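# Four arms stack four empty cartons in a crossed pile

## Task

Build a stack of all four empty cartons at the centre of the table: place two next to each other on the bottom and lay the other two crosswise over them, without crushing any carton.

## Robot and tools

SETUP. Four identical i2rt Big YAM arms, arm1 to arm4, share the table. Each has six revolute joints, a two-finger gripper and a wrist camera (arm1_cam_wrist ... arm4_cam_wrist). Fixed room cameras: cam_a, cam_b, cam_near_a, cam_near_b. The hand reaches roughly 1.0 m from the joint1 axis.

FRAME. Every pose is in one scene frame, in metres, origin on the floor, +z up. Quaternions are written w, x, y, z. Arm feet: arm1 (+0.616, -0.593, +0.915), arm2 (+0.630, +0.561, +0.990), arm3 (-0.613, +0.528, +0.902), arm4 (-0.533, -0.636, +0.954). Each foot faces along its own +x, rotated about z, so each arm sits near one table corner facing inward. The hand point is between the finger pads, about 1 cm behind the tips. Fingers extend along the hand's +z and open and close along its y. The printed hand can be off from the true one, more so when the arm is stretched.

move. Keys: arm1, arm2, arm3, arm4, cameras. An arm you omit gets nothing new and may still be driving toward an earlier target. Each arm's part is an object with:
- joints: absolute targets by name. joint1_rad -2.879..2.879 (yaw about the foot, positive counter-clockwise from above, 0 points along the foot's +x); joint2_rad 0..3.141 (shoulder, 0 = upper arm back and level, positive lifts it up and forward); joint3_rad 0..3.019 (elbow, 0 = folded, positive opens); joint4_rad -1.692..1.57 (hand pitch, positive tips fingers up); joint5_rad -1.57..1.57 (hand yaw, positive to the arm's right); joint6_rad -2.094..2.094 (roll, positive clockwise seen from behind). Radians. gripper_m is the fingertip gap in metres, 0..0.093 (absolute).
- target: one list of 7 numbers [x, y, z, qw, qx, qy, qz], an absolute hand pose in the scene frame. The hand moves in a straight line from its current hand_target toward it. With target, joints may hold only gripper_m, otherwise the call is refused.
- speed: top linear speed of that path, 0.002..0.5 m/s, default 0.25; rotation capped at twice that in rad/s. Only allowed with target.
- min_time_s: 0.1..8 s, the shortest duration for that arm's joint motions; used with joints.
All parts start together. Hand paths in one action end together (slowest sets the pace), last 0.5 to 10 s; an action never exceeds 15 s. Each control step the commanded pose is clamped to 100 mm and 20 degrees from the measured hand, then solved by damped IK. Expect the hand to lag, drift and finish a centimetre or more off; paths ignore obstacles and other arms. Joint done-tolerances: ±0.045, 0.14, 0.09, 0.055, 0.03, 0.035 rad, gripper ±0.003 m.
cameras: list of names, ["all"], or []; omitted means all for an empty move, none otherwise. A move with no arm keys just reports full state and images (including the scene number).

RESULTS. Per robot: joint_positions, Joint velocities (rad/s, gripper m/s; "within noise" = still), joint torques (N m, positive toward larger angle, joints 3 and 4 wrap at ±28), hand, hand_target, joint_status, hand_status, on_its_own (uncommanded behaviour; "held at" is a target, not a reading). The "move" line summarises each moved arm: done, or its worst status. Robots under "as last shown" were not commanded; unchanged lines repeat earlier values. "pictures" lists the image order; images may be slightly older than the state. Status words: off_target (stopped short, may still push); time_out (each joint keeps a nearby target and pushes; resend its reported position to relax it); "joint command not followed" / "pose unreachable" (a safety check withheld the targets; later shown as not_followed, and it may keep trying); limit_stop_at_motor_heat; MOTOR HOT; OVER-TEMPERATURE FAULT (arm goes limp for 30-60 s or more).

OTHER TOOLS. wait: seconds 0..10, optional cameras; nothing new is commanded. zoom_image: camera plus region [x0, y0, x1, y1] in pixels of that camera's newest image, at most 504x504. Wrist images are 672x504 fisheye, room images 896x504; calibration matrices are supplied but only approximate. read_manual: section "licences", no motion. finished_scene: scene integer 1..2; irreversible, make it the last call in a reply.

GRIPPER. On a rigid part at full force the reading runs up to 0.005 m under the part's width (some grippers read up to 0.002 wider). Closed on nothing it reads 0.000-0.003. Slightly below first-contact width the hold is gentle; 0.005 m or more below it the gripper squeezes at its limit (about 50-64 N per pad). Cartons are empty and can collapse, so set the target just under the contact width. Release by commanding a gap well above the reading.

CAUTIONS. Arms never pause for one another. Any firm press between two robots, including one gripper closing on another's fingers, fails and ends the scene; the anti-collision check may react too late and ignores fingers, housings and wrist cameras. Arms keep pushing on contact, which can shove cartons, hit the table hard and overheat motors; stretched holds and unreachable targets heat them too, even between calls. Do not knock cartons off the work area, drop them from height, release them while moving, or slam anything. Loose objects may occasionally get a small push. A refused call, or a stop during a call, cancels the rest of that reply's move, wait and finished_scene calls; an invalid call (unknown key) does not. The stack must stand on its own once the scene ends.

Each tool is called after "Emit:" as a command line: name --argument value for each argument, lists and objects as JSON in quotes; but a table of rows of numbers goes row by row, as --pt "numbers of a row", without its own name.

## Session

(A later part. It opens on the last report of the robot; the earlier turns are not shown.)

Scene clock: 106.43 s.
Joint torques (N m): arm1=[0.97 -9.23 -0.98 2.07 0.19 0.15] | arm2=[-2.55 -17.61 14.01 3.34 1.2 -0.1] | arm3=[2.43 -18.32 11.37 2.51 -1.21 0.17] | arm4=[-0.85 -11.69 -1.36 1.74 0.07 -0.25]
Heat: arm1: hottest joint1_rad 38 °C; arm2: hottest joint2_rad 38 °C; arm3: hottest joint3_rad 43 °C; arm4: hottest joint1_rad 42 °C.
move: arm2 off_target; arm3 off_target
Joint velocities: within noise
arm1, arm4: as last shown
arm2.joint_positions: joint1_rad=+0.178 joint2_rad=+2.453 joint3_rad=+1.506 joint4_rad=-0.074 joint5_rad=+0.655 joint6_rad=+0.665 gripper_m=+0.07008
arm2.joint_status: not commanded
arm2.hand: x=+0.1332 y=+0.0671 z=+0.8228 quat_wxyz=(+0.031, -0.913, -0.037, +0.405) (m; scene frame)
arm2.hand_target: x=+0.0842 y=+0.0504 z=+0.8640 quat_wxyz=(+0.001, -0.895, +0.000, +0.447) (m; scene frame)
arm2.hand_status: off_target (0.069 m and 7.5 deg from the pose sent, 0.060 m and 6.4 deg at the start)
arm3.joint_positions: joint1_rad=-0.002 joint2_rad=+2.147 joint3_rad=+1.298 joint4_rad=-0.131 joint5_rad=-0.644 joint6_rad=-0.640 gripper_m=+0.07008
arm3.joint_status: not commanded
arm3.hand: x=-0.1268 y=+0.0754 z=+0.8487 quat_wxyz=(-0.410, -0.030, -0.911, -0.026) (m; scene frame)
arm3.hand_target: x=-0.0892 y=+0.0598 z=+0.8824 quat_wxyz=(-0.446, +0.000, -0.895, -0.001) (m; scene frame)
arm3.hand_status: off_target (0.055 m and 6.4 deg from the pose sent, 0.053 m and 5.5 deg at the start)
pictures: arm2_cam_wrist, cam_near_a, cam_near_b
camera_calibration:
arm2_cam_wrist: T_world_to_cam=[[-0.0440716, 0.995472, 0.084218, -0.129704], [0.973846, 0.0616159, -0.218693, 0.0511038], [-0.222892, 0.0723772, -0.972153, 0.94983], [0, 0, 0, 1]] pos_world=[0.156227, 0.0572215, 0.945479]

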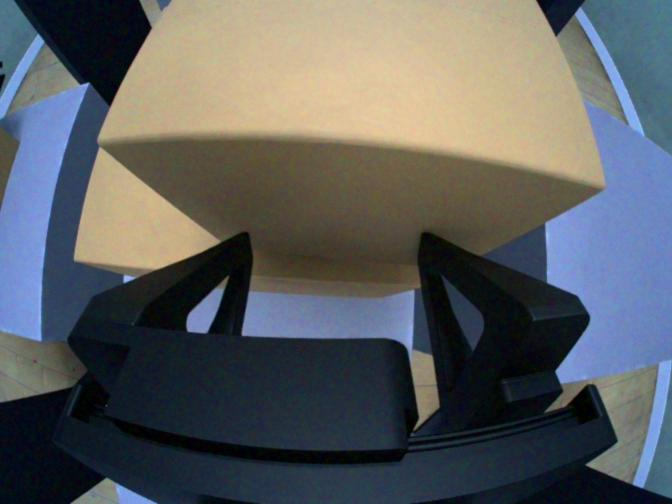

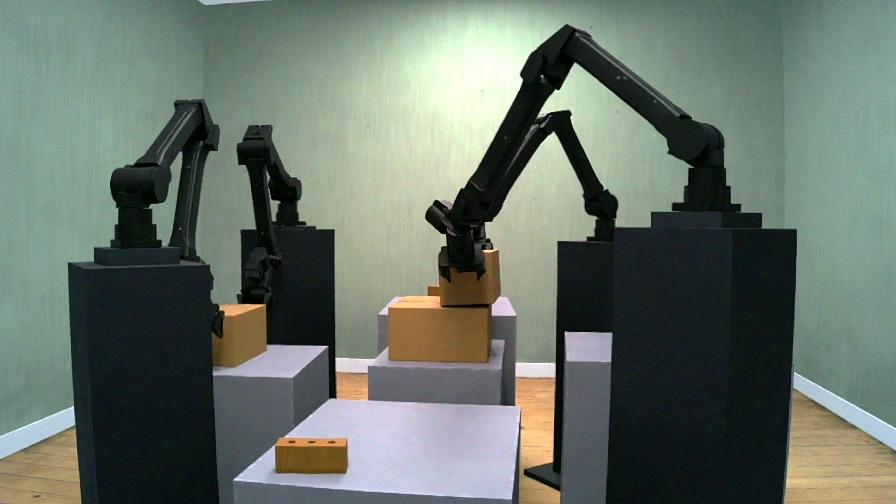

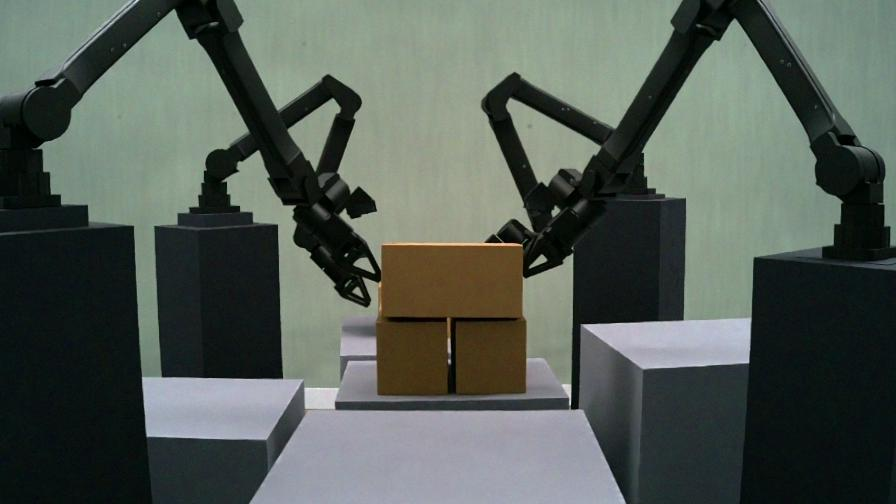

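Emit:
move --arm2 '{"target":[0.084,0.053,0.843,0,0.8949,0,-0.4462],"speed":0.05}' --arm3 '{"target":[-0.089,0.044,0.866,0.4462,0,0.8949,0],"speed":0.05}' --cameras '["cam_near_a","cam_near_b","cam_a","cam_b"]'

Emit:
zoom_image --camera "cam_near_a" --region '[360, 200, 600, 380]'

Emit:
zoom_image --camera "cam_b" --region '[360, 180, 540, 330]'

Scene clock: 108.97 s.
Joint torques (N m): arm1=[0.97 -9.17 -0.98 2.06 0.19 0.16] | arm2=[-2.49 -17.32 12.41 3.49 0.99 -0.15] | arm3=[2.26 -18.2 11.25 2.45 -0.81 0.23] | arm4=[-0.85 -11.63 -1.36 1.69 0.07 -0.26]
Heat: arm1: hottest joint1_rad 38 °C; arm2: hottest joint2_rad 38 °C; arm3: hottest joint3_rad 43 °C; arm4: hottest joint1_rad 42 °C.
move: arm2 off_target; arm3 off_target
Joint velocities: within noise
arm1, arm4: as last shown
arm2.joint_positions: joint1_rad=+0.179 joint2_rad=+2.475 joint3_rad=+1.506 joint4_rad=-0.035 joint5_rad=+0.660 joint6_rad=+0.666 gripper_m=+0.07008
arm2.joint_status: not commanded
arm2.hand: x=+0.1334 y=+0.0667 z=+0.8127 quat_wxyz=(+0.025, -0.911, -0.033, +0.411) (m; scene frame)
arm2.hand_target: x=+0.0872 y=+0.0572 z=+0.8461 quat_wxyz=(+0.001, -0.895, +0.000, +0.447) (m; scene frame)
arm2.hand_status: off_target (0.059 m and 6.5 deg from the pose sent, 0.055 m and 7.5 deg at the start)
arm3.joint_positions: joint1_rad=-0.017 joint2_rad=+2.180 joint3_rad=+1.331 joint4_rad=-0.130 joint5_rad=-0.664 joint6_rad=-0.660 gripper_m=+0.07008
arm3.joint_status: not commanded
arm3.hand: x=-0.1264 y=+0.0633 z=+0.8417 quat_wxyz=(-0.417, -0.025, -0.908, -0.025) (m; scene frame)
arm3.hand_target: x=-0.0918 y=+0.0472 z=+0.8684 quat_wxyz=(-0.446, +0.000, -0.895, +0.000) (m; scene frame)
arm3.hand_status: off_target (0.049 m and 5.5 deg from the pose sent, 0.052 m and 6.4 deg at the start)
pictures: cam_a, cam_b, cam_near_a, cam_near_b

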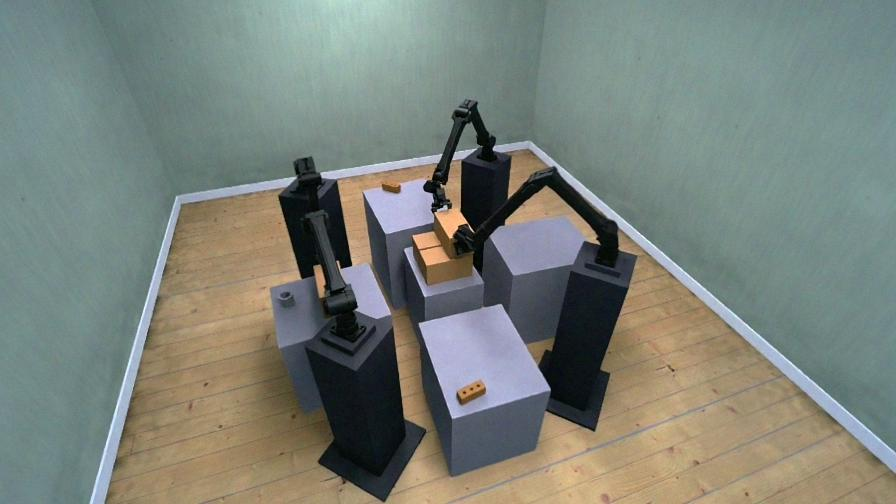

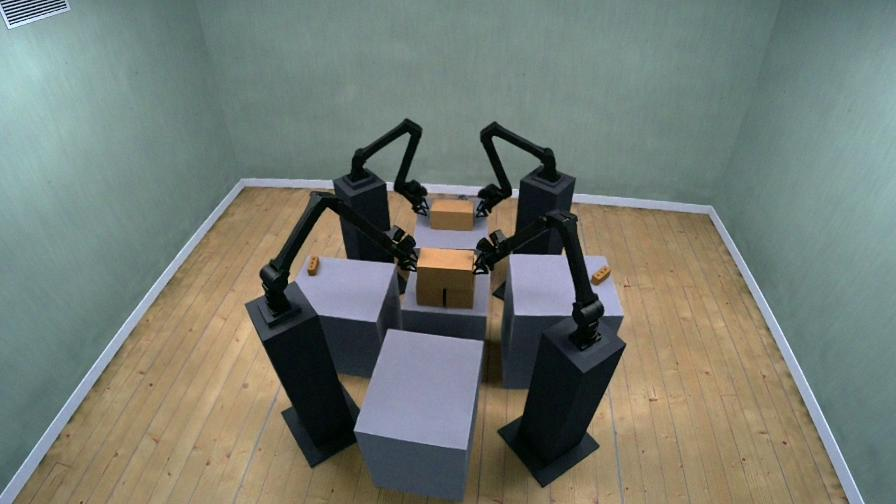

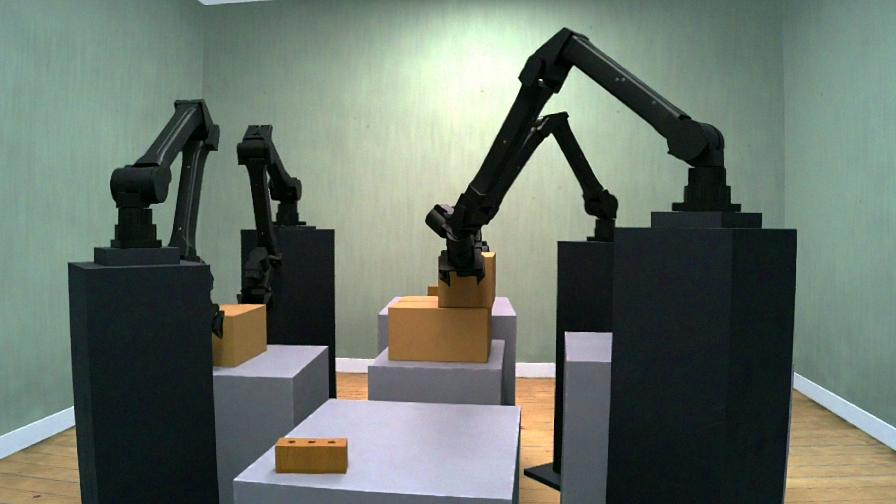

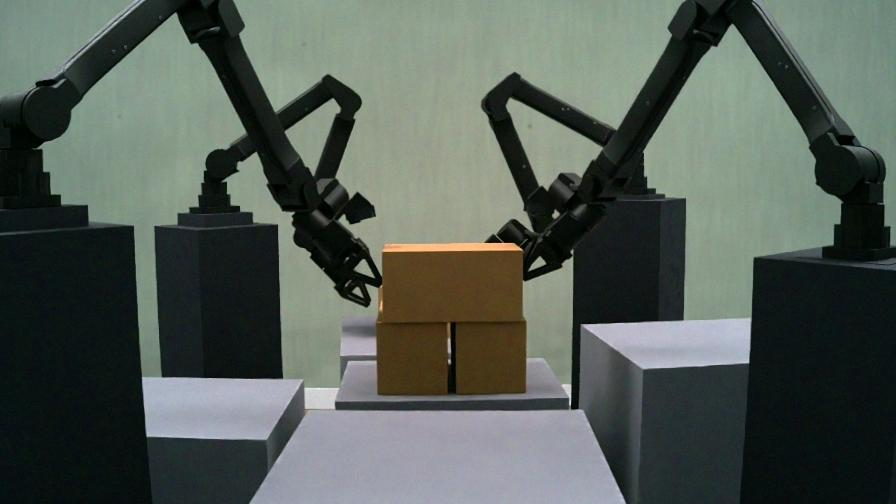

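Scaled by 2.100 from the camera's 896x504 image, which has a finer 1280x720 frame.

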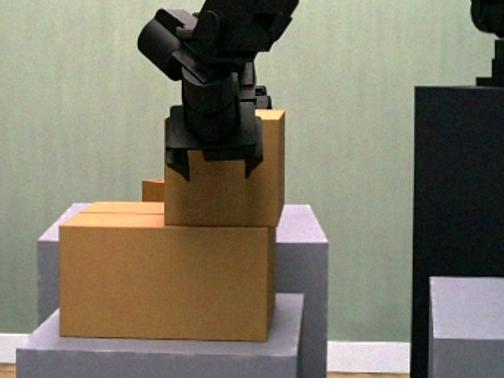

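Scaled by 2.800 from the camera's 896x504 image, which has a finer 1280x720 frame.

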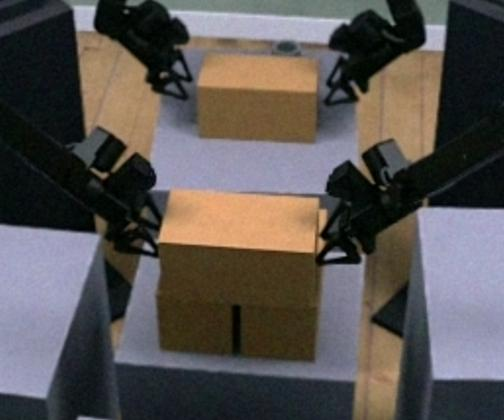

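Emit:
move --arm2 '{"target":[0.150,0.062,0.818,0,0.8949,0,-0.4462],"speed":0.08}' --arm3 '{"target":[-0.140,0.060,0.846,0.4462,0,0.8949,0],"speed":0.08}' --arm1 '{"target":[0.198,-0.628,0.675,0,0.8949,0,-0.4462],"speed":0.08}' --arm4 '{"target":[-0.125,-0.6245,0.667,0.4462,0,0.8949,0],"speed":0.08}'

Emit:
move --arm2 '{"target":[0.250,0.20,0.90,0,0.8949,0,-0.4462],"speed":0.15}' --arm3 '{"target":[-0.240,0.20,0.93,0.4462,0,0.8949,0],"speed":0.15}' --arm1 '{"target":[0.119,-0.628,0.685,0,0.8949,0,-0.4462],"speed":0.1}' --arm4 '{"target":[-0.047,-0.6245,0.680,0.4462,0,0.8949,0],"speed":0.1}' --cameras '["all"]'

Scene clock: 112.83 s.
Joint torques (N m): arm1=[1.2 -9 -1.68 2.24 0.19 0.16] | arm2=[1.03 -17.96 5.3 2.45 0.65 0.12] | arm3=[-0.85 -19.66 5.83 1.7 -0.63 0.05] | arm4=[-1.03 -11.22 -2.14 2.1 0.05 -0.24]
Heat: arm1: hottest joint1_rad 38 °C; arm2: hottest joint2_rad 39 °C; arm3: hottest joint3_rad 44 °C; arm4: hottest joint1_rad 42 °C.
move: arm1 done; arm2 done; arm3 off_target; arm4 done
Joint velocities: within noise
arm1.joint_positions: joint1_rad=+0.921 joint2_rad=+2.621 joint3_rad=+0.616 joint4_rad=+1.344 joint5_rad=+0.098 joint6_rad=+0.069 gripper_m=+0.07009
arm1.joint_status: not commanded
arm1.hand: x=+0.1973 y=-0.6219 z=+0.6768 quat_wxyz=(-0.004, +0.897, -0.003, -0.442) (m; scene frame)
arm1.hand_target: x=+0.1982 y=-0.6279 z=+0.6750 quat_wxyz=(+0.000, +0.895, +0.000, -0.446) (m; scene frame)
arm1.hand_status: done (0.006 m and 0.8 deg from the pose sent, 0.011 m and 8.7 deg at the start)
arm2.joint_positions: joint1_rad=+0.206 joint2_rad=+2.475 joint3_rad=+1.455 joint4_rad=+0.061 joint5_rad=+0.712 joint6_rad=+0.719 gripper_m=+0.07008
arm2.joint_status: not commanded
arm2.hand: x=+0.1476 y=+0.0677 z=+0.8118 quat_wxyz=(+0.010, -0.898, -0.005, +0.439) (m; scene frame)
arm2.hand_target: x=+0.1500 y=+0.0620 z=+0.8181 quat_wxyz=(+0.000, -0.895, +0.000, +0.446) (m; scene frame)
arm2.hand_status: done (0.009 m and 1.6 deg from the pose sent, 0.018 m and 6.5 deg at the start)
arm3.joint_positions: joint1_rad=-0.031 joint2_rad=+2.180 joint3_rad=+1.269 joint4_rad=-0.036 joint5_rad=-0.698 joint6_rad=-0.696 gripper_m=+0.07008
arm3.joint_status: not commanded
arm3.hand: x=-0.1379 y=+0.0715 z=+0.8335 quat_wxyz=(-0.436, -0.004, -0.900, -0.015) (m; scene frame)
arm3.hand_target: x=-0.1402 y=+0.0600 z=+0.8460 quat_wxyz=(-0.446, +0.000, -0.895, +0.000) (m; scene frame)
arm3.hand_status: off_target (0.017 m and 2.2 deg from the pose sent, 0.015 m and 5.5 deg at the start)
arm4.joint_positions: joint1_rad=-0.929 joint2_rad=+2.779 joint3_rad=+0.694 joint4_rad=+1.435 joint5_rad=+0.040 joint6_rad=+0.035 gripper_m=+0.07007
arm4.joint_status: not commanded
arm4.hand: x=-0.1233 y=-0.6181 z=+0.6727 quat_wxyz=(-0.445, +0.003, -0.896, -0.004) (m; scene frame)
arm4.hand_target: x=-0.1252 y=-0.6243 z=+0.6671 quat_wxyz=(-0.446, +0.000, -0.895, +0.000) (m; scene frame)
arm4.hand_status: done (0.009 m and 0.6 deg from the pose sent, 0.017 m and 7.7 deg at the start)
pictures: none

Scene clock: 114.80 s.
Joint torques (N m): arm1=[-1.2 -14.27 2.91 1.77 -0.06 0.03] | arm2=[1.96 -13.22 3.43 2.17 0.63 0.08] | arm3=[-0.62 -12.98 5.55 1.01 -0.58 0.07] | arm4=[-1.03 -17.2 3 1.72 0.05 -0.27]
Heat: arm1: hottest joint1_rad 38 °C; arm2: hottest joint2_rad 39 °C; arm3: hottest joint3_rad 44 °C; arm4: hottest joint1_rad 42 °C.
move: arm1 off_target; arm2 off_target; arm3 done; arm4 off_target
Joint velocities: within noise
arm1.joint_positions: joint1_rad=+0.921 joint2_rad=+2.561 joint3_rad=+0.699 joint4_rad=+1.099 joint5_rad=+0.084 joint6_rad=+0.066 gripper_m=+0.07009
arm1.joint_status: not commanded
arm1.hand: x=+0.1718 y=-0.6271 z=+0.6594 quat_wxyz=(-0.004, +0.919, +0.004, -0.395) (m; scene frame)
arm1.hand_target: x=+0.1217 y=-0.6275 z=+0.6880 quat_wxyz=(-0.001, +0.895, +0.000, -0.446) (m; scene frame)
arm1.hand_status: off_target (0.059 m and 6.6 deg from the pose sent, 0.079 m and 0.8 deg at the start)
arm2.joint_positions: joint1_rad=+0.214 joint2_rad=+2.089 joint3_rad=+0.847 joint4_rad=+0.261 joint5_rad=+0.718 joint6_rad=+0.731 gripper_m=+0.07008
arm2.joint_status: not commanded
arm2.hand: x=+0.2491 y=+0.2078 z=+0.8875 quat_wxyz=(+0.016, -0.900, -0.006, +0.436) (m; scene frame)
arm2.hand_target: x=+0.2500 y=+0.2001 z=+0.8998 quat_wxyz=(+0.000, -0.895, +0.000, +0.446) (m; scene frame)
arm2.hand_status: off_target (0.015 m and 2.4 deg from the pose sent, 0.189 m and 1.6 deg at the start)
arm3.joint_positions: joint1_rad=-0.031 joint2_rad=+1.694 joint3_rad=+0.744 joint4_rad=+0.026 joint5_rad=-0.698 joint6_rad=-0.696 gripper_m=+0.07008
arm3.joint_status: not commanded
arm3.hand: x=-0.2370 y=+0.2053 z=+0.9234 quat_wxyz=(-0.442, +0.001, -0.897, -0.007) (m; scene frame)
arm3.hand_target: x=-0.2400 y=+0.1999 z=+0.9300 quat_wxyz=(-0.446, +0.000, -0.895, +0.000) (m; scene frame)
arm3.hand_status: done (0.009 m and 0.9 deg from the pose sent, 0.190 m and 2.2 deg at the start)
arm4.joint_positions: joint1_rad=-0.938 joint2_rad=+2.701 joint3_rad=+0.756 joint4_rad=+1.191 joint5_rad=+0.032 joint6_rad=+0.029 gripper_m=+0.07007
arm4.joint_status: not commanded
arm4.hand: x=-0.0982 y=-0.6192 z=+0.6593 quat_wxyz=(-0.398, +0.004, -0.918, -0.002) (m; scene frame)
arm4.hand_target: x=-0.0494 y=-0.6250 z=+0.6830 quat_wxyz=(-0.446, +0.000, -0.895, +0.001) (m; scene frame)
arm4.hand_status: off_target (0.055 m and 6.2 deg from the pose sent, 0.077 m and 0.6 deg at the start)
pictures: arm1_cam_wrist, arm2_cam_wrist, arm3_cam_wrist, arm4_cam_wrist, cam_a, cam_b, cam_near_a, cam_near_b
camera_calibration:
arm1_cam_wrist: T_world_to_cam=[[-0.0162651, 0.999754, 0.0150973, 0.619397], [0.980558, 0.0189023, -0.195315, -0.024385], [-0.195552, 0.011627, -0.980624, 0.811937], [0, 0, 0, 1]] pos_world=[0.192762, -0.628224, 0.782091]
arm2_cam_wrist: T_world_to_cam=[[0.000463953, 0.999433, 0.0336618, -0.237074], [0.9581, 0.00919759, -0.286285, 0.0185777], [-0.286433, 0.0323842, -0.957553, 1.03962], [0, 0, 0, 1]] pos_world=[0.280092, 0.203102, 1.00879]
arm3_cam_wrist: T_world_to_cam=[[0.0105698, -0.999917, -0.00731093, 0.214018], [-0.952479, -0.00784191, -0.304504, 0.0613894], [0.304422, 0.010182, -0.952483, 1.07247], [0, 0, 0, 1]] pos_world=[-0.270275, 0.203562, 1.04177]
arm4_cam_wrist: T_world_to_cam=[[0.0186525, -0.999816, 0.00448552, -0.623163], [-0.979881, -0.0191719, -0.198662, 0.0265021], [0.198711, -0.000689729, -0.980058, 0.787996], [0, 0, 0, 1]] pos_world=[-0.118991, -0.621996, 0.780342]

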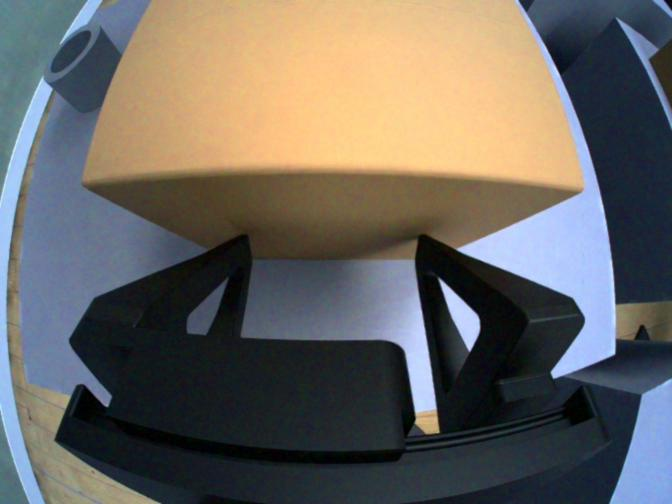

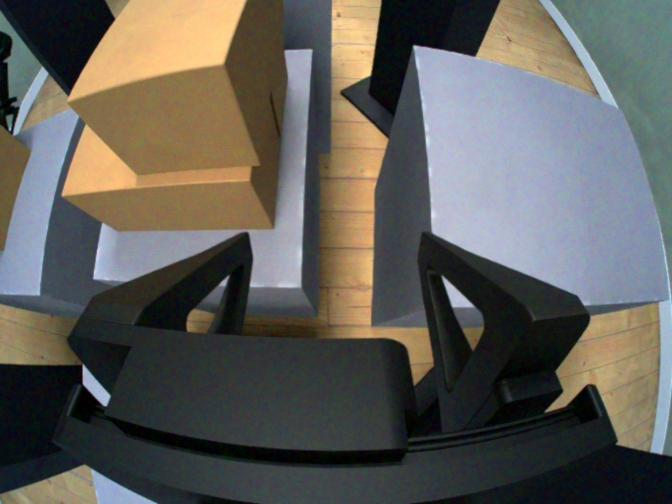

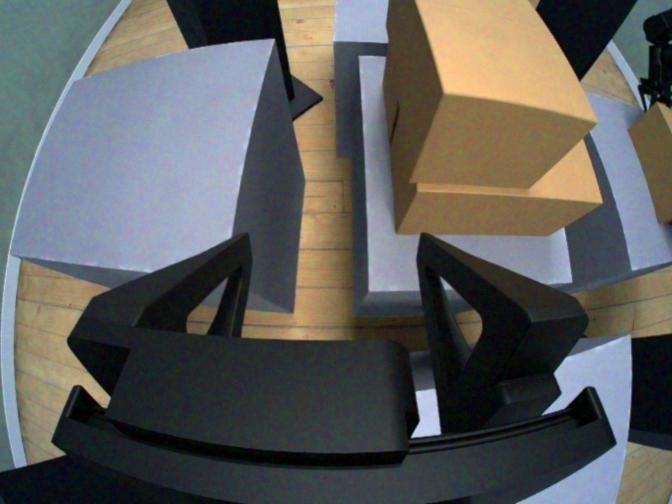

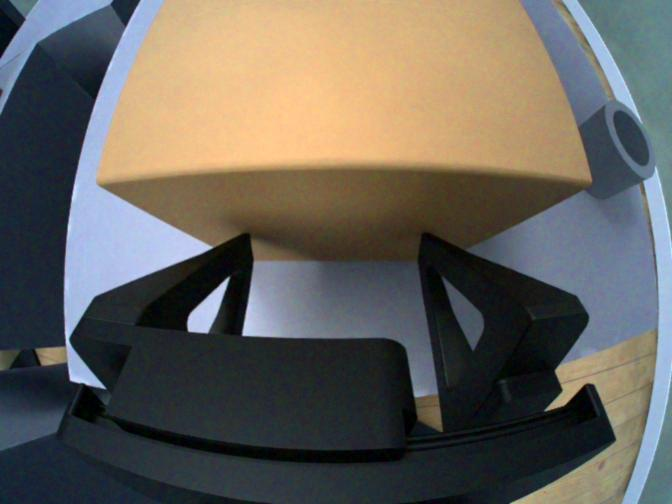

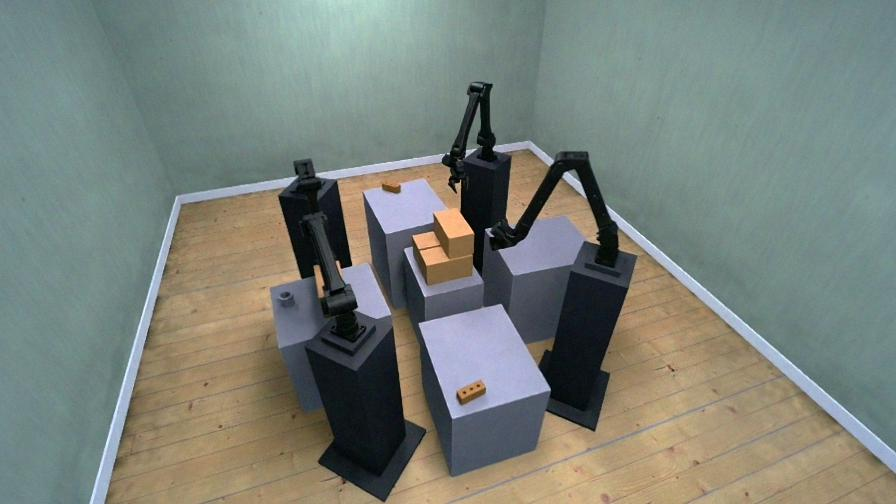

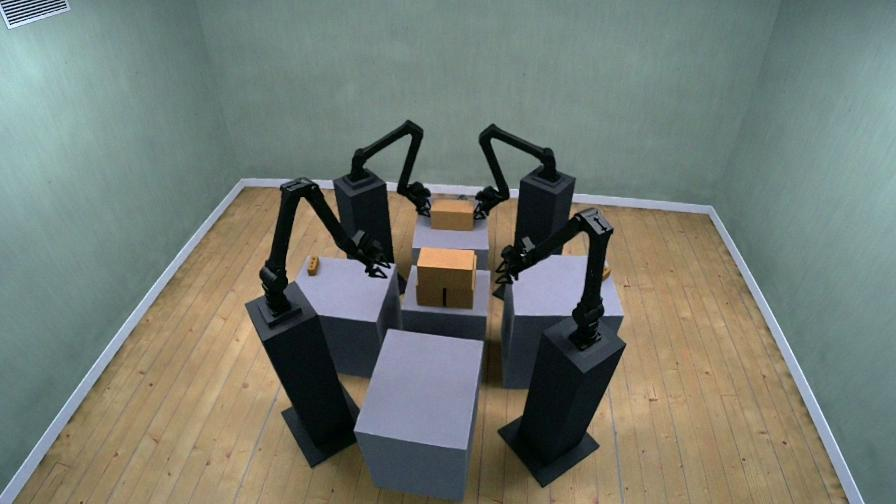

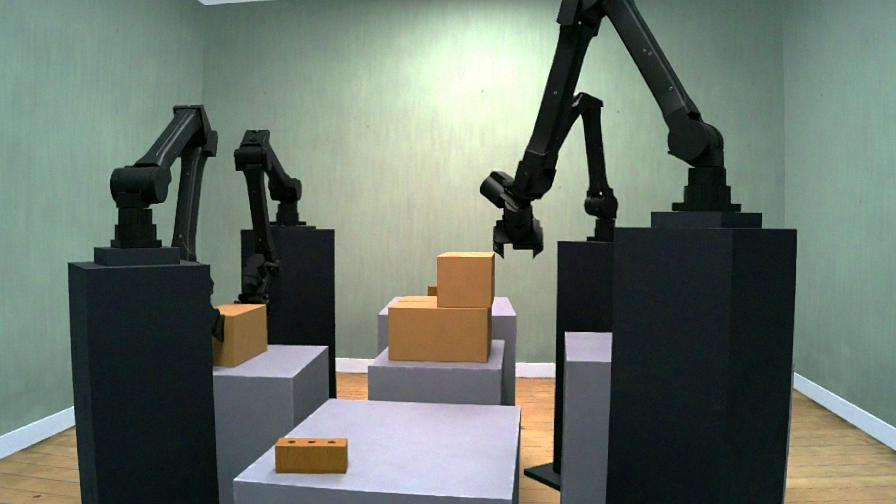

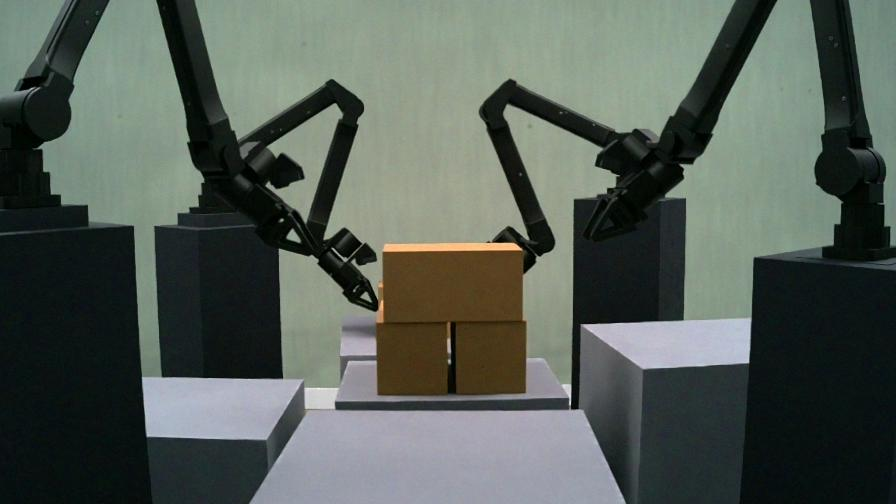

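Emit:
move --arm1 '{"target":[0.122,-0.628,0.885,0,0.8949,0,-0.4462],"speed":0.1}' --arm4 '{"target":[-0.049,-0.6245,0.885,0.4462,0,0.8949,0],"speed":0.1}' --arm2 '{"target":[0.25,0.42,0.95,0,0.8949,0,-0.4462],"speed":0.15}' --arm3 '{"target":[-0.24,0.42,0.95,0.4462,0,0.8949,0],"speed":0.15}' --cameras '["arm1_cam_wrist","arm4_cam_wrist","cam_near_a","cam_near_b"]'

Scene clock: 119.33 s.
Joint torques (N m): arm1=[-1.03 -12.86 6.43 2.84 0 0.03] | arm2=[0.56 -7.41 2.36 3 0.07 -0.08] | arm3=[1.38 -7.36 5.79 2.1 0 0.21] | arm4=[-1.14 -15.5 6.48 2.66 0.09 -0.25]
Heat: arm1: hottest joint1_rad 38 °C; arm2: hottest joint2_rad 39 °C; arm3: hottest joint3_rad 43 °C; arm4: hottest joint1_rad 42 °C.
move: arm1 off_target; arm2 done; arm3 done; arm4 off_target
Joint velocities: within noise
arm1.joint_positions: joint1_rad=+0.921 joint2_rad=+1.856 joint3_rad=+0.488 joint4_rad=+0.563 joint5_rad=+0.084 joint6_rad=+0.067 gripper_m=+0.07009
arm1.joint_status: not commanded
arm1.hand: x=+0.1748 y=-0.6267 z=+0.8372 quat_wxyz=(-0.005, +0.927, +0.004, -0.375) (m; scene frame)
arm1.hand_target: x=+0.1263 y=-0.6274 z=+0.8868 quat_wxyz=(-0.001, +0.895, +0.000, -0.446) (m; scene frame)
arm1.hand_status: off_target (0.071 m and 9.0 deg from the pose sent, 0.231 m and 6.6 deg at the start)
arm2.joint_positions: joint1_rad=-0.218 joint2_rad=+1.787 joint3_rad=+0.366 joint4_rad=+0.661 joint5_rad=+0.420 joint6_rad=+0.353 gripper_m=+0.07008
arm2.joint_status: not commanded
arm2.hand: x=+0.2538 y=+0.4186 z=+0.9409 quat_wxyz=(+0.005, -0.901, -0.003, +0.434) (m; scene frame)
arm2.hand_target: x=+0.2500 y=+0.4199 z=+0.9499 quat_wxyz=(+0.000, -0.895, +0.000, +0.446) (m; scene frame)
arm2.hand_status: done (0.010 m and 1.7 deg from the pose sent, 0.221 m and 2.4 deg at the start)
arm3.joint_positions: joint1_rad=+0.465 joint2_rad=+1.303 joint3_rad=+0.328 joint4_rad=+0.251 joint5_rad=-0.338 joint6_rad=-0.279 gripper_m=+0.07008
arm3.joint_status: not commanded
arm3.hand: x=-0.2452 y=+0.4177 z=+0.9422 quat_wxyz=(-0.434, -0.004, -0.901, -0.003) (m; scene frame)
arm3.hand_target: x=-0.2401 y=+0.4200 z=+0.9500 quat_wxyz=(-0.446, +0.000, -0.895, +0.000) (m; scene frame)
arm3.hand_status: done (0.010 m and 1.6 deg from the pose sent, 0.216 m and 0.9 deg at the start)
arm4.joint_positions: joint1_rad=-0.941 joint2_rad=+1.990 joint3_rad=+0.477 joint4_rad=+0.730 joint5_rad=+0.032 joint6_rad=+0.027 gripper_m=+0.07007
arm4.joint_status: not commanded
arm4.hand: x=-0.0970 y=-0.6204 z=+0.8465 quat_wxyz=(-0.384, +0.004, -0.923, -0.001) (m; scene frame)
arm4.hand_target: x=-0.0523 y=-0.6249 z=+0.8866 quat_wxyz=(-0.446, +0.000, -0.895, +0.001) (m; scene frame)
arm4.hand_status: off_target (0.062 m and 7.8 deg from the pose sent, 0.231 m and 6.2 deg at the start)
pictures: arm1_cam_wrist, arm4_cam_wrist, cam_near_a, cam_near_b
camera_calibration:
arm1_cam_wrist: T_world_to_cam=[[-0.0158438, 0.999713, 0.0179929, 0.613677], [0.987864, 0.0184318, -0.154226, -0.0286646], [-0.154513, 0.015331, -0.987872, 0.988104], [0, 0, 0, 1]] pos_world=[0.190715, -0.628121, 0.960657]
arm4_cam_wrist: T_world_to_cam=[[0.0179025, -0.999817, 0.00673721, -0.627266], [-0.985238, -0.018788, -0.170156, 0.0404338], [0.170251, -0.00359154, -0.985394, 0.971133], [0, 0, 0, 1]] pos_world=[-0.11427, -0.622904, 0.968055]

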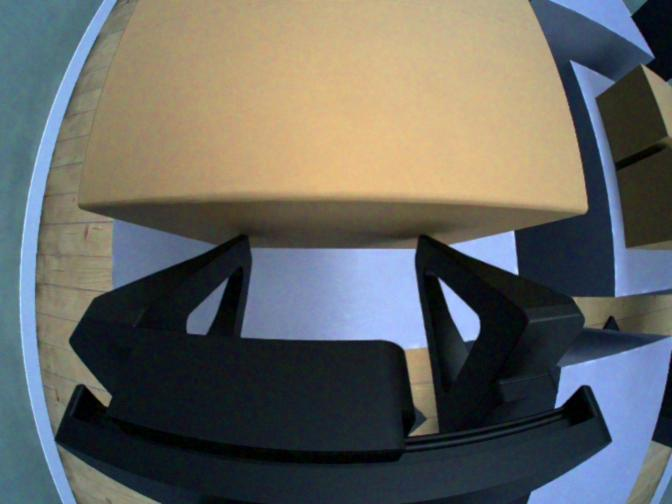

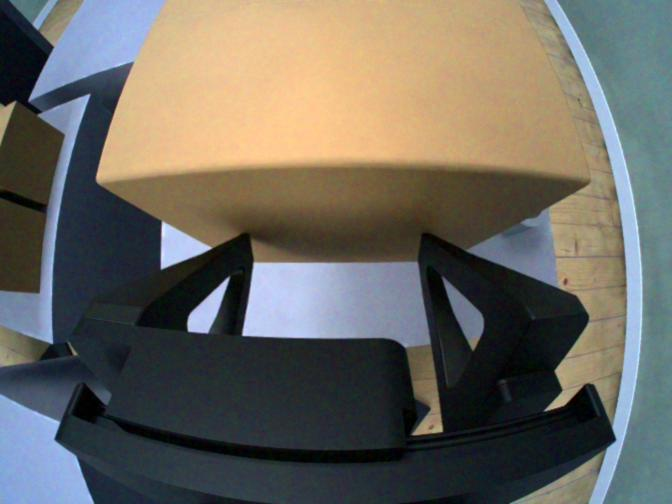

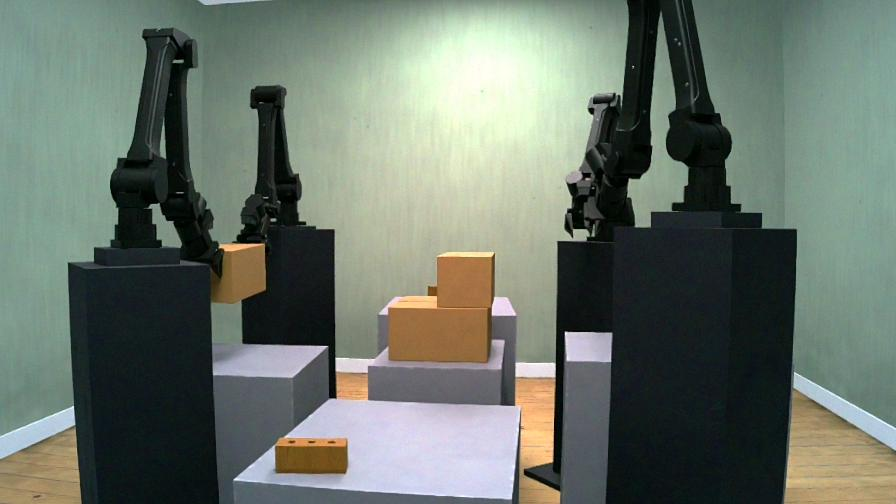

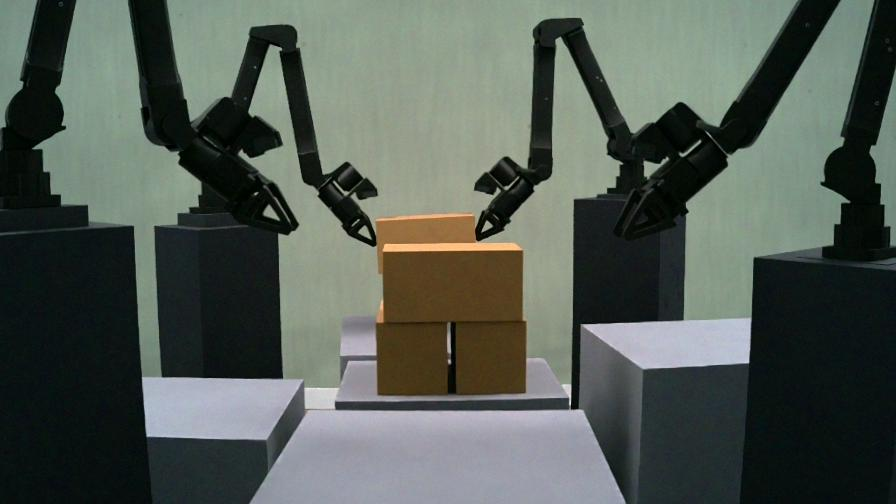

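Emit:
move --arm1 '{"target":[0.088,-0.16,0.920,0,0.8949,0,-0.4462],"speed":0.08}' --arm4 '{"target":[-0.085,-0.155,0.910,0.4462,0,0.8949,0],"speed":0.08}' --cameras '["cam_near_a","cam_near_b"]'

Emit:
move --arm1 '{"target":[0.088,-0.058,0.920,0,0.8949,0,-0.4462],"speed":0.06}' --arm4 '{"target":[-0.085,-0.053,0.910,0.4462,0,0.8949,0],"speed":0.06}' --cameras '["arm1_cam_wrist","arm4_cam_wrist","cam_a","cam_b","cam_near_a","cam_near_b"]'

Emit:
zoom_image --camera "cam_near_a" --region '[340, 180, 580, 360]'

Emit:
zoom_image --camera "cam_near_b" --region '[340, 180, 580, 360]'

Scene clock: 128.60 s.
Joint torques (N m): arm1=[1.38 -15.15 13.44 2.11 -0.89 0.33] | arm2=[-0.38 -8.53 2.24 2.86 0.09 -0.09] | arm3=[1.26 -7.3 5.75 2.11 0 0.21] | arm4=[-3.84 -16.21 12.63 1.1 1.34 -0.29]
Heat: arm1: hottest joint1_rad 38 °C; arm2: hottest joint2_rad 39 °C; arm3: hottest joint3_rad 43 °C; arm4: hottest joint1_rad 42 °C.
move: arm1 off_target; arm4 off_target
Joint velocities: within noise
arm1.joint_positions: joint1_rad=-0.047 joint2_rad=+2.044 joint3_rad=+1.130 joint4_rad=-0.097 joint5_rad=-0.621 joint6_rad=-0.619 gripper_m=+0.07009
arm1.joint_status: not commanded
arm1.hand: x=+0.1451 y=-0.2033 z=+0.8662 quat_wxyz=(+0.041, +0.919, -0.025, -0.392) (m; scene frame)
arm1.hand_target: x=+0.0957 y=-0.1673 z=+0.9260 quat_wxyz=(+0.001, +0.895, +0.001, -0.447) (m; scene frame)
arm1.hand_status: off_target (0.090 m and 8.7 deg from the pose sent, 0.482 m and 8.9 deg at the start)
arm2, arm3: as last shown
arm2.hand: x=+0.2537 y=+0.4188 z=+0.9409 quat_wxyz=(+0.005, -0.901, -0.003, +0.434) (m; scene frame)
arm2.hand_target: x=+0.2500 y=+0.4201 z=+0.9499 quat_wxyz=(+0.000, -0.895, +0.000, +0.446) (m; scene frame)
arm4.joint_positions: joint1_rad=+0.066 joint2_rad=+2.101 joint3_rad=+1.191 joint4_rad=-0.078 joint5_rad=+0.715 joint6_rad=+0.766 gripper_m=+0.07005
arm4.joint_status: not commanded
arm4.hand: x=-0.1280 y=-0.1534 z=+0.9048 quat_wxyz=(-0.430, +0.030, -0.902, -0.008) (m; scene frame)
arm4.hand_target: x=-0.0872 y=-0.1580 z=+0.9111 quat_wxyz=(-0.446, +0.000, -0.895, +0.000) (m; scene frame)
arm4.hand_status: off_target (0.043 m and 4.1 deg from the pose sent, 0.470 m and 7.8 deg at the start)
pictures: cam_near_a, cam_near_b

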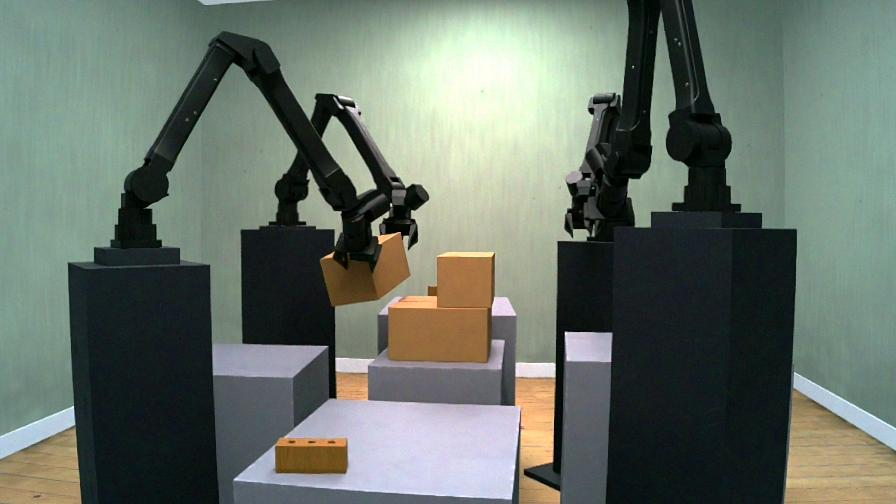

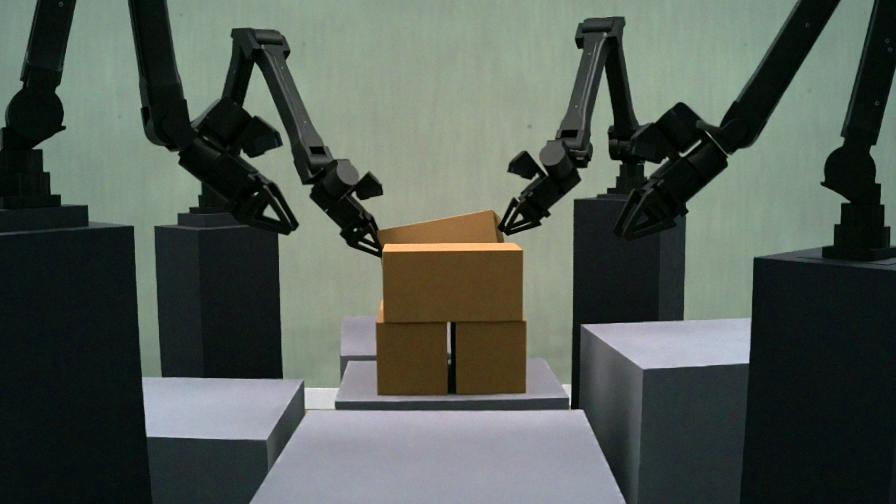

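Scene clock: 131.17 s.
Joint torques (N m): arm1=[1.9 -17.61 13.97 1.91 -1.01 0.29] | arm2=[-0.15 -8.76 2.14 2.69 0.11 -0.14] | arm3=[1.26 -7.3 5.76 2.09 0.01 0.2] | arm4=[-4.31 -18.49 13.3 0.75 1.33 -0.28]
Heat: arm1: hottest joint1_rad 38 °C; arm2: hottest joint2_rad 38 °C; arm3: hottest joint3_rad 42 °C; arm4: hottest joint1_rad 42 °C.
move: arm1 off_target; arm4 off_target
Joint velocities: within noise
arm1.joint_positions: joint1_rad=-0.155 joint2_rad=+2.204 joint3_rad=+1.443 joint4_rad=-0.302 joint5_rad=-0.684 joint6_rad=-0.718 gripper_m=+0.07009
arm1.joint_status: not commanded
arm1.hand: x=+0.1394 y=-0.0970 z=+0.8640 quat_wxyz=(+0.040, +0.915, -0.029, -0.400) (m; scene frame)
arm1.hand_target: x=+0.0945 y=-0.0661 z=+0.9250 quat_wxyz=(+0.001, +0.895, +0.001, -0.447) (m; scene frame)
arm1.hand_status: off_target (0.085 m and 8.1 deg from the pose sent, 0.165 m and 8.7 deg at the start)
arm2, arm3: as last shown
arm4.joint_positions: joint1_rad=+0.155 joint2_rad=+2.253 joint3_rad=+1.542 joint4_rad=-0.319 joint5_rad=+0.762 joint6_rad=+0.858 gripper_m=+0.07005
arm4.joint_status: not commanded
arm4.hand: x=-0.1318 y=-0.0429 z=+0.9164 quat_wxyz=(-0.436, +0.030, -0.899, -0.017) (m; scene frame)
arm4.hand_target: x=-0.0877 y=-0.0564 z=+0.9110 quat_wxyz=(-0.446, +0.000, -0.895, +0.000) (m; scene frame)
arm4.hand_status: off_target (0.048 m and 4.1 deg from the pose sent, 0.109 m and 4.1 deg at the start)
pictures: arm1_cam_wrist, arm4_cam_wrist, cam_a, cam_b, cam_near_a, cam_near_b
camera_calibration:
arm1_cam_wrist: T_world_to_cam=[[0.00929832, 0.995759, -0.0915318, 0.173875], [0.977921, -0.0281659, -0.20707, 0.043274], [-0.208769, -0.0875855, -0.974035, 0.986626], [0, 0, 0, 1]] pos_world=[0.162042, -0.0855047, 0.985884]
arm4_cam_wrist: T_world_to_cam=[[0.0772645, -0.99701, 0.00138131, -0.0368061], [-0.956619, -0.0745246, -0.281649, 0.13248], [0.280909, 0.0204401, -0.959517, 1.03986], [0, 0, 0, 1]] pos_world=[-0.162529, -0.0480777, 1.03512]

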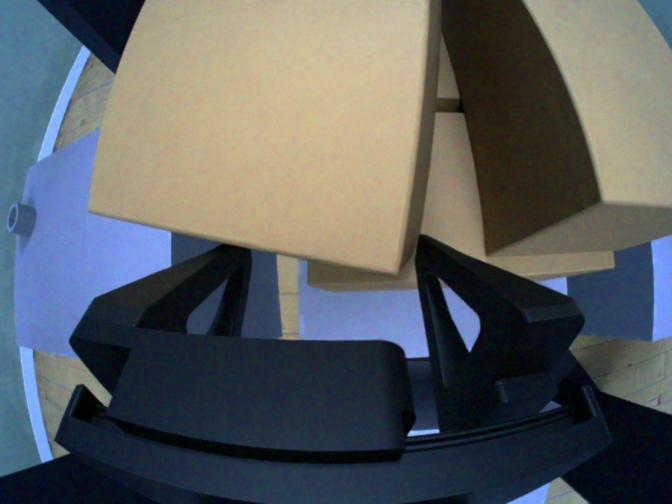

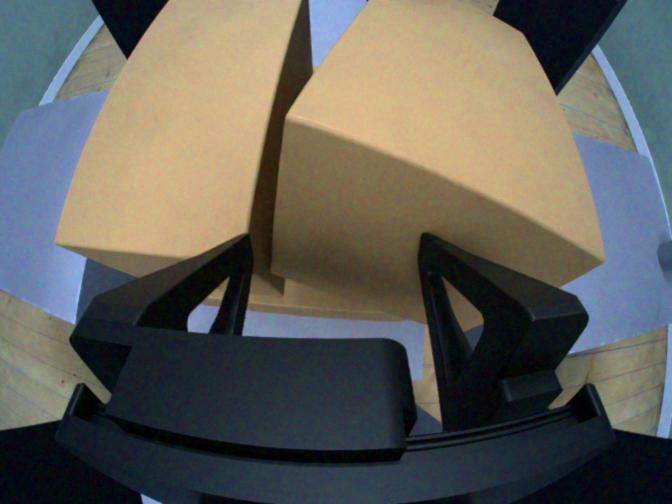

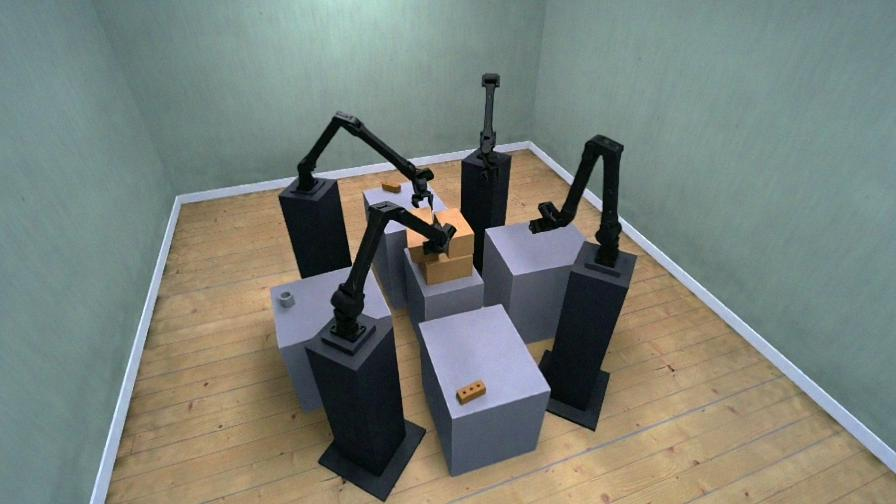

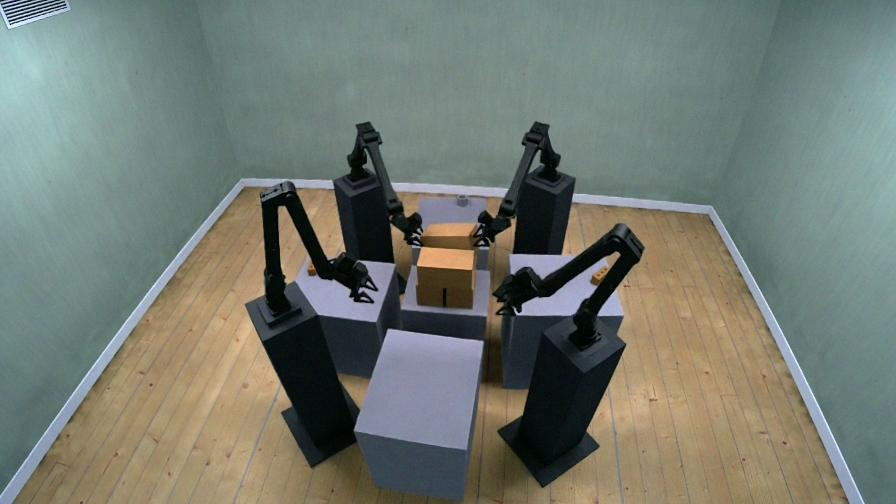

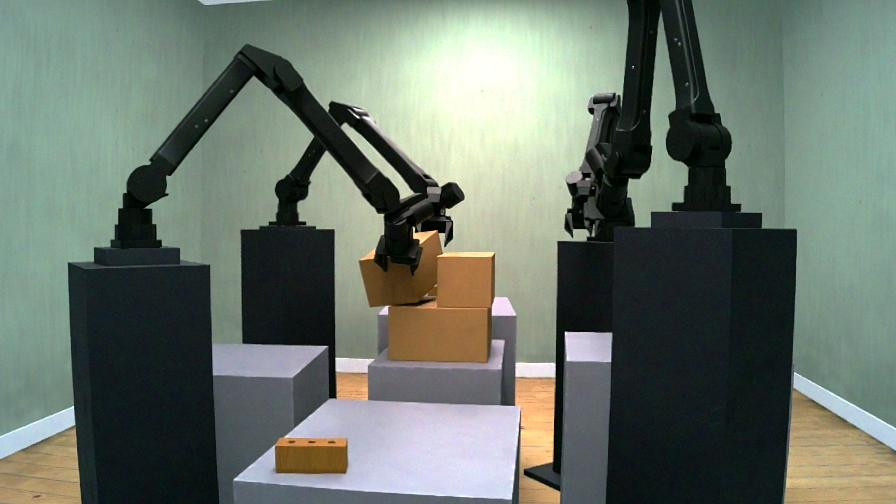

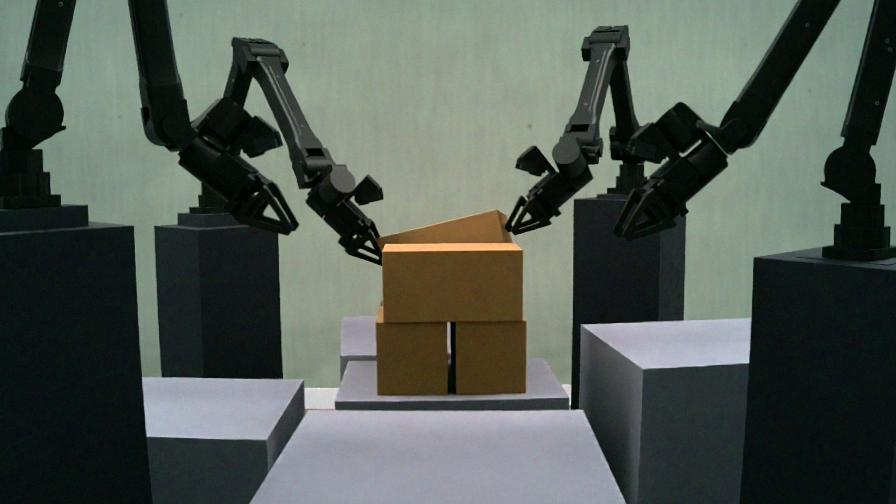

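Scaled by 2.100 from the camera's 896x504 image, which has a finer 1280x720 frame.

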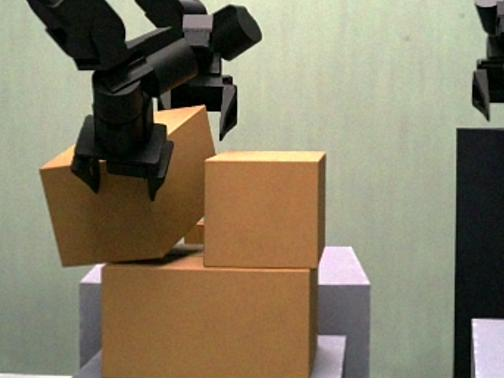

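Scaled by 2.100 from the camera's 896x504 image, which has a finer 1280x720 frame.

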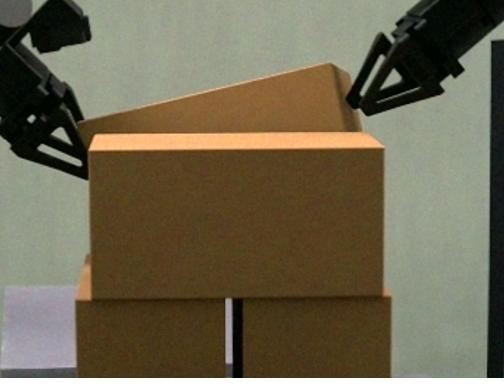

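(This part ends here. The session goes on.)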